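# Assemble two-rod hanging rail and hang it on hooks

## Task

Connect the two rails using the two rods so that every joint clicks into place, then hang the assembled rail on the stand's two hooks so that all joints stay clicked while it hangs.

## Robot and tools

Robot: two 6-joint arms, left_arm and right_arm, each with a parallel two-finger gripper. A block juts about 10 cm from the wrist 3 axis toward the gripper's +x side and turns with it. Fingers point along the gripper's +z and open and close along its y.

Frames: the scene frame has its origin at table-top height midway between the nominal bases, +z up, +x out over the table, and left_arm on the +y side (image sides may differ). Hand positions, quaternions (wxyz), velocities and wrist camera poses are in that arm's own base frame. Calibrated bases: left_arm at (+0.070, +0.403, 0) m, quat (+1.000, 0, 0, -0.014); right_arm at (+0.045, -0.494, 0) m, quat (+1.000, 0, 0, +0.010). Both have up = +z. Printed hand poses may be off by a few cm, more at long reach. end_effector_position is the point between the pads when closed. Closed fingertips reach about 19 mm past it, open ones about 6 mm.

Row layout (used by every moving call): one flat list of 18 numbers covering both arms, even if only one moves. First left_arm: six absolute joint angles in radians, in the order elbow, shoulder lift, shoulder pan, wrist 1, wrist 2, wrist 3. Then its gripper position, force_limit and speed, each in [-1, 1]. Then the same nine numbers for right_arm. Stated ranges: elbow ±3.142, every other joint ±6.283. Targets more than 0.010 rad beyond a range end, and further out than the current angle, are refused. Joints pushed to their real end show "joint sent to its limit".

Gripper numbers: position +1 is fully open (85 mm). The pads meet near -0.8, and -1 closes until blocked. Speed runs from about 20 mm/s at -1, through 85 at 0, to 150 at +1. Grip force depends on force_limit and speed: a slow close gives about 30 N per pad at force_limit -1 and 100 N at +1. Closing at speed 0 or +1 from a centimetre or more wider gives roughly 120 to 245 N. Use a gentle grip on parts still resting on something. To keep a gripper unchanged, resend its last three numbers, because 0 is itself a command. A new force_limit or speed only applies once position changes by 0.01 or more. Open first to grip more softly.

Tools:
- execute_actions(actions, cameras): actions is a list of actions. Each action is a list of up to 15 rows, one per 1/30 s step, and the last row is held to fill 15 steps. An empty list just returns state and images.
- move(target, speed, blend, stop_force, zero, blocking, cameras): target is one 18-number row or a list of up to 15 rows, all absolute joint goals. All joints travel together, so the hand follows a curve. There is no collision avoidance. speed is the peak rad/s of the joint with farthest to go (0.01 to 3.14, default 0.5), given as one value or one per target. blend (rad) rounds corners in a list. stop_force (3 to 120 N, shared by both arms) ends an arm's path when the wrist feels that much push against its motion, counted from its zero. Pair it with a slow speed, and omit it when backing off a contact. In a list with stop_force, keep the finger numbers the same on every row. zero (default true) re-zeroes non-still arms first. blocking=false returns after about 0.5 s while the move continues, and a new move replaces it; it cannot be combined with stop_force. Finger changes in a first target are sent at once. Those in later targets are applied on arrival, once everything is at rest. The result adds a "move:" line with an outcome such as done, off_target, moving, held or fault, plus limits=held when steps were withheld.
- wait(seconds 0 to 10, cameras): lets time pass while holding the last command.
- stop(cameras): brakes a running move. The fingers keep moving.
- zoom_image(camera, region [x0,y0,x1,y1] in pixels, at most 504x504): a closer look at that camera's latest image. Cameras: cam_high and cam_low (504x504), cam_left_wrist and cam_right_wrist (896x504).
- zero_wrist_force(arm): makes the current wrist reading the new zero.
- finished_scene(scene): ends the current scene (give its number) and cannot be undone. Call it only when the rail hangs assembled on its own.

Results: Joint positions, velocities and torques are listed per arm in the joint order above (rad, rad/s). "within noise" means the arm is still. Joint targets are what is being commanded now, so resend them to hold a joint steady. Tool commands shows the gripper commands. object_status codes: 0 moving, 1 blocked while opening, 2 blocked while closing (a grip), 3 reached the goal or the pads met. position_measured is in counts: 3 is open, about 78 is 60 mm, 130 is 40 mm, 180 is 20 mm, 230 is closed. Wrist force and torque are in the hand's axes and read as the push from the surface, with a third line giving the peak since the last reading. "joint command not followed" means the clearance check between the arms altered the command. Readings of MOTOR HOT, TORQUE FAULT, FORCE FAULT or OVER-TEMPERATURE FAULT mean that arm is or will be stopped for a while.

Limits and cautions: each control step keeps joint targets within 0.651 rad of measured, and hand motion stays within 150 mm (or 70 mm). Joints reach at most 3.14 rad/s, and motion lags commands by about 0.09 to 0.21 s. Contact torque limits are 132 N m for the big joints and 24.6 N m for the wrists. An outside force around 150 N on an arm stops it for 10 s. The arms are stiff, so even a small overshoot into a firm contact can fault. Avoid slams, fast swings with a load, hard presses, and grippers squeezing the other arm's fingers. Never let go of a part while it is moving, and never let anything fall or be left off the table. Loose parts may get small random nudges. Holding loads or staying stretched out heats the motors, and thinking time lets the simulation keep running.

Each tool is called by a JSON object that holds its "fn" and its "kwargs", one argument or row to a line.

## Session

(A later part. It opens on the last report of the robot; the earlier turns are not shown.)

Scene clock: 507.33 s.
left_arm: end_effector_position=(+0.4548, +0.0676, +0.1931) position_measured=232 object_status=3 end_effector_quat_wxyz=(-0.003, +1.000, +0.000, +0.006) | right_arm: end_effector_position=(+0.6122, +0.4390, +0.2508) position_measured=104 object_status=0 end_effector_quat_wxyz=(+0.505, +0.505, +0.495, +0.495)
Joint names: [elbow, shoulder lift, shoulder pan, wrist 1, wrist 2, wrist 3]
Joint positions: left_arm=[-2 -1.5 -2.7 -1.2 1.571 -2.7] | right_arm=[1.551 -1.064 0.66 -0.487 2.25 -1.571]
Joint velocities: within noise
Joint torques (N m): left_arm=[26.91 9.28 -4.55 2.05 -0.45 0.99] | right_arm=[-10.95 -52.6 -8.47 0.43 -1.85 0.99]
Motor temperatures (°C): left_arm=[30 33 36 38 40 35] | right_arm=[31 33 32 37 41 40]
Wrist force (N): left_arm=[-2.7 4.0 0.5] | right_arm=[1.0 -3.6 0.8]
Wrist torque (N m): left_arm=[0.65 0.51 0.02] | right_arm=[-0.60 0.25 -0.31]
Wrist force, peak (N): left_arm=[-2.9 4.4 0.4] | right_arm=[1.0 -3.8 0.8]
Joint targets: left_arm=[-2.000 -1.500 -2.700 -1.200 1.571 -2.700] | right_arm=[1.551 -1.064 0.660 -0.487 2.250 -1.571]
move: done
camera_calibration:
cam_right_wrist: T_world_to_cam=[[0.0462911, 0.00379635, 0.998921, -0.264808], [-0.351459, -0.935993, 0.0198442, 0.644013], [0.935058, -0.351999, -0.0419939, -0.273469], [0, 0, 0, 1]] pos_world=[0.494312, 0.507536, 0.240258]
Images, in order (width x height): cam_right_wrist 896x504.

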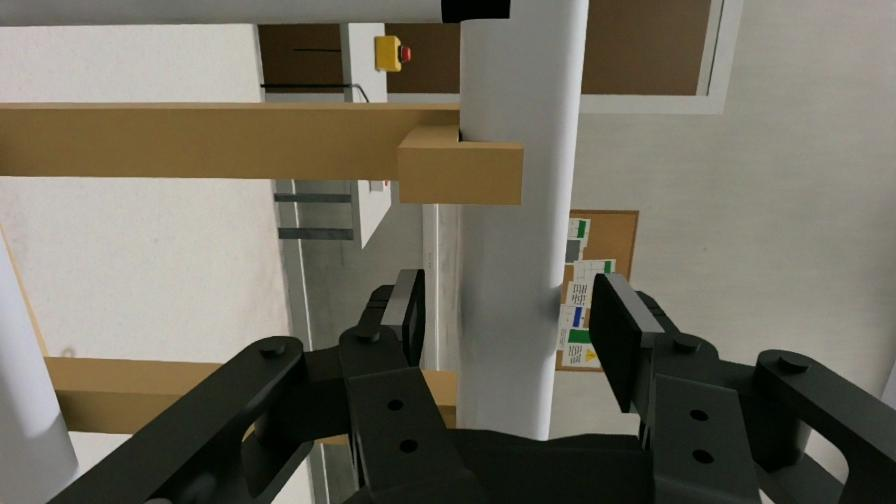

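{"fn": "move", "kwargs": {
  "target": [
    [-2.0,-1.5,-2.7,-1.2,1.571,-2.7,-1,-0.6,0,1.5871,-1.0871,0.679,-0.5,2.2698,-1.5708,0.2,-1,-1],
    [-2.0,-1.5,-2.7,-1.2,1.571,-2.7,-1,-0.6,0,1.6898,-1.1536,0.7473,-0.5362,2.3381,-1.5708,0.2,-1,-1]
  ],
  "speed": [0.05, 0.1]
}}

{"fn": "zoom_image", "kwargs": {
  "camera": "cam_high",
  "region": [250, 130, 450, 280]
}}

Scene clock: 516.40 s.
left_arm: end_effector_position=(+0.4548, +0.0676, +0.1931) position_measured=232 object_status=3 end_effector_quat_wxyz=(-0.003, +1.000, +0.000, +0.006) | right_arm: end_effector_position=(+0.5401, +0.4388, +0.2510) position_measured=104 object_status=3 end_effector_quat_wxyz=(+0.505, +0.505, +0.495, +0.495)
Joint names: [elbow, shoulder lift, shoulder pan, wrist 1, wrist 2, wrist 3]
Joint positions: left_arm=[-2 -1.5 -2.7 -1.2 1.571 -2.7] | right_arm=[1.69 -1.153 0.747 -0.536 2.338 -1.571]
Joint velocities: within noise
Joint torques (N m): left_arm=[24.62 10.37 -4.26 2.01 -0.2 1.01] | right_arm=[-8.64 -48.93 8.34 -4.3 2.2 1.28]
Motor temperatures (°C): left_arm=[30 33 36 38 40 35] | right_arm=[31 33 32 37 41 40]
Wrist force (N): left_arm=[-2.9 4.4 0.5] | right_arm=[0.9 -3.5 0.8]
Wrist torque (N m): left_arm=[0.70 0.54 0.02] | right_arm=[-0.55 0.27 -0.34]
Wrist force, peak (N): left_arm=[-3.1 4.5 0.9] | right_arm=[1.2 -3.8 1.3]
Joint targets: left_arm=[-2.000 -1.500 -2.700 -1.200 1.571 -2.700] | right_arm=[1.690 -1.154 0.747 -0.536 2.338 -1.571]
move: done
camera_calibration:
cam_left_wrist: T_world_to_cam=[[0.0202988, -0.998403, -0.0527291, 0.0785356], [-0.94887, -0.0358553, 0.313624, 0.398258], [-0.315013, 0.0436668, -0.948082, 0.453276], [0, 0, 0, 1]] pos_world=[0.519089, 0.0728966, 0.308981]
cam_right_wrist: T_world_to_cam=[[0.0462911, 0.00379635, 0.998921, -0.261674], [-0.351459, -0.935993, 0.0198442, 0.618516], [0.935058, -0.351999, -0.0419939, -0.206207], [0, 0, 0, 1]] pos_world=[0.422312, 0.507336, 0.240458]

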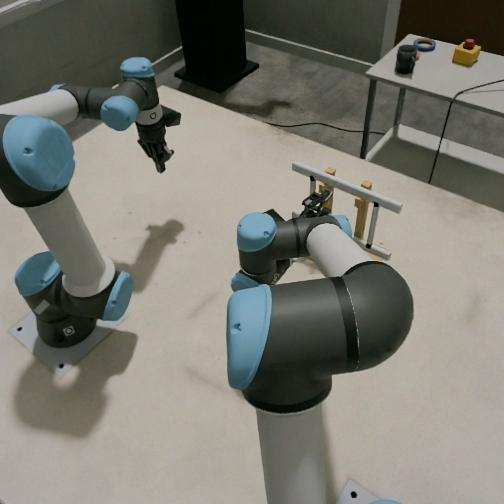

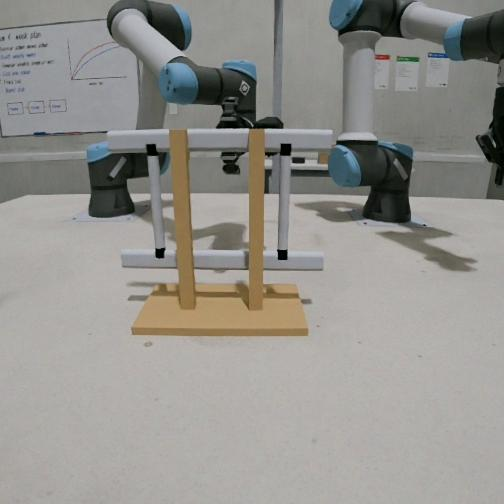

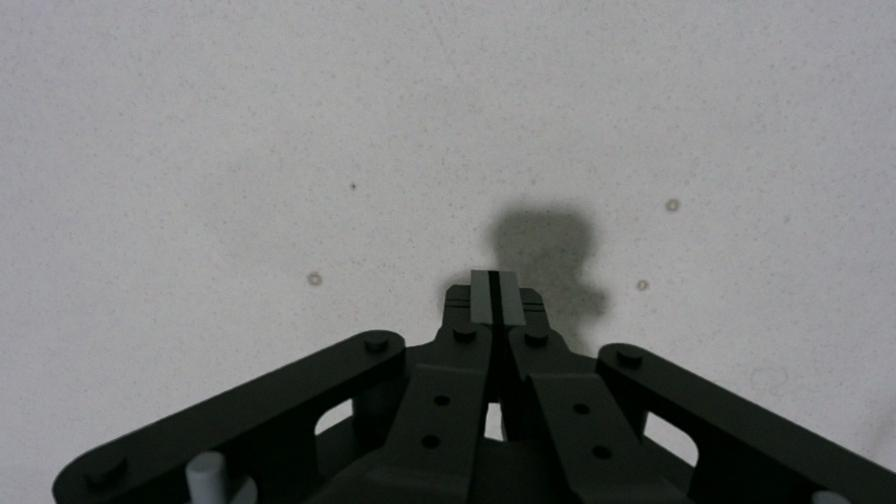

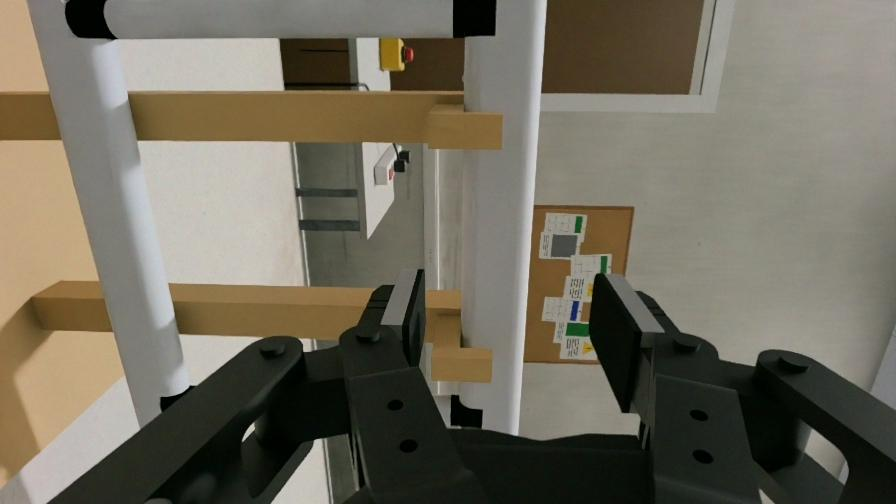

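Scaled by 2.520 from the camera's 504x504 image, which has a finer 720x720 frame.

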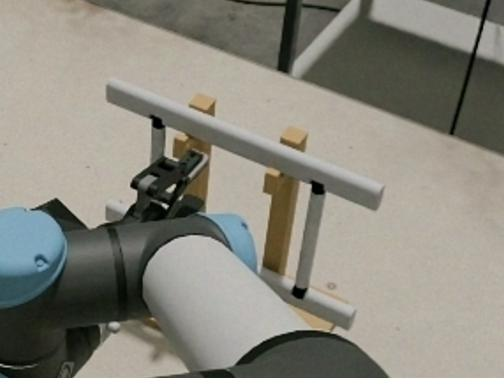

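{"fn": "finished_scene", "kwargs": {
  "scene": 2
}}

The scene is finished: the task was done.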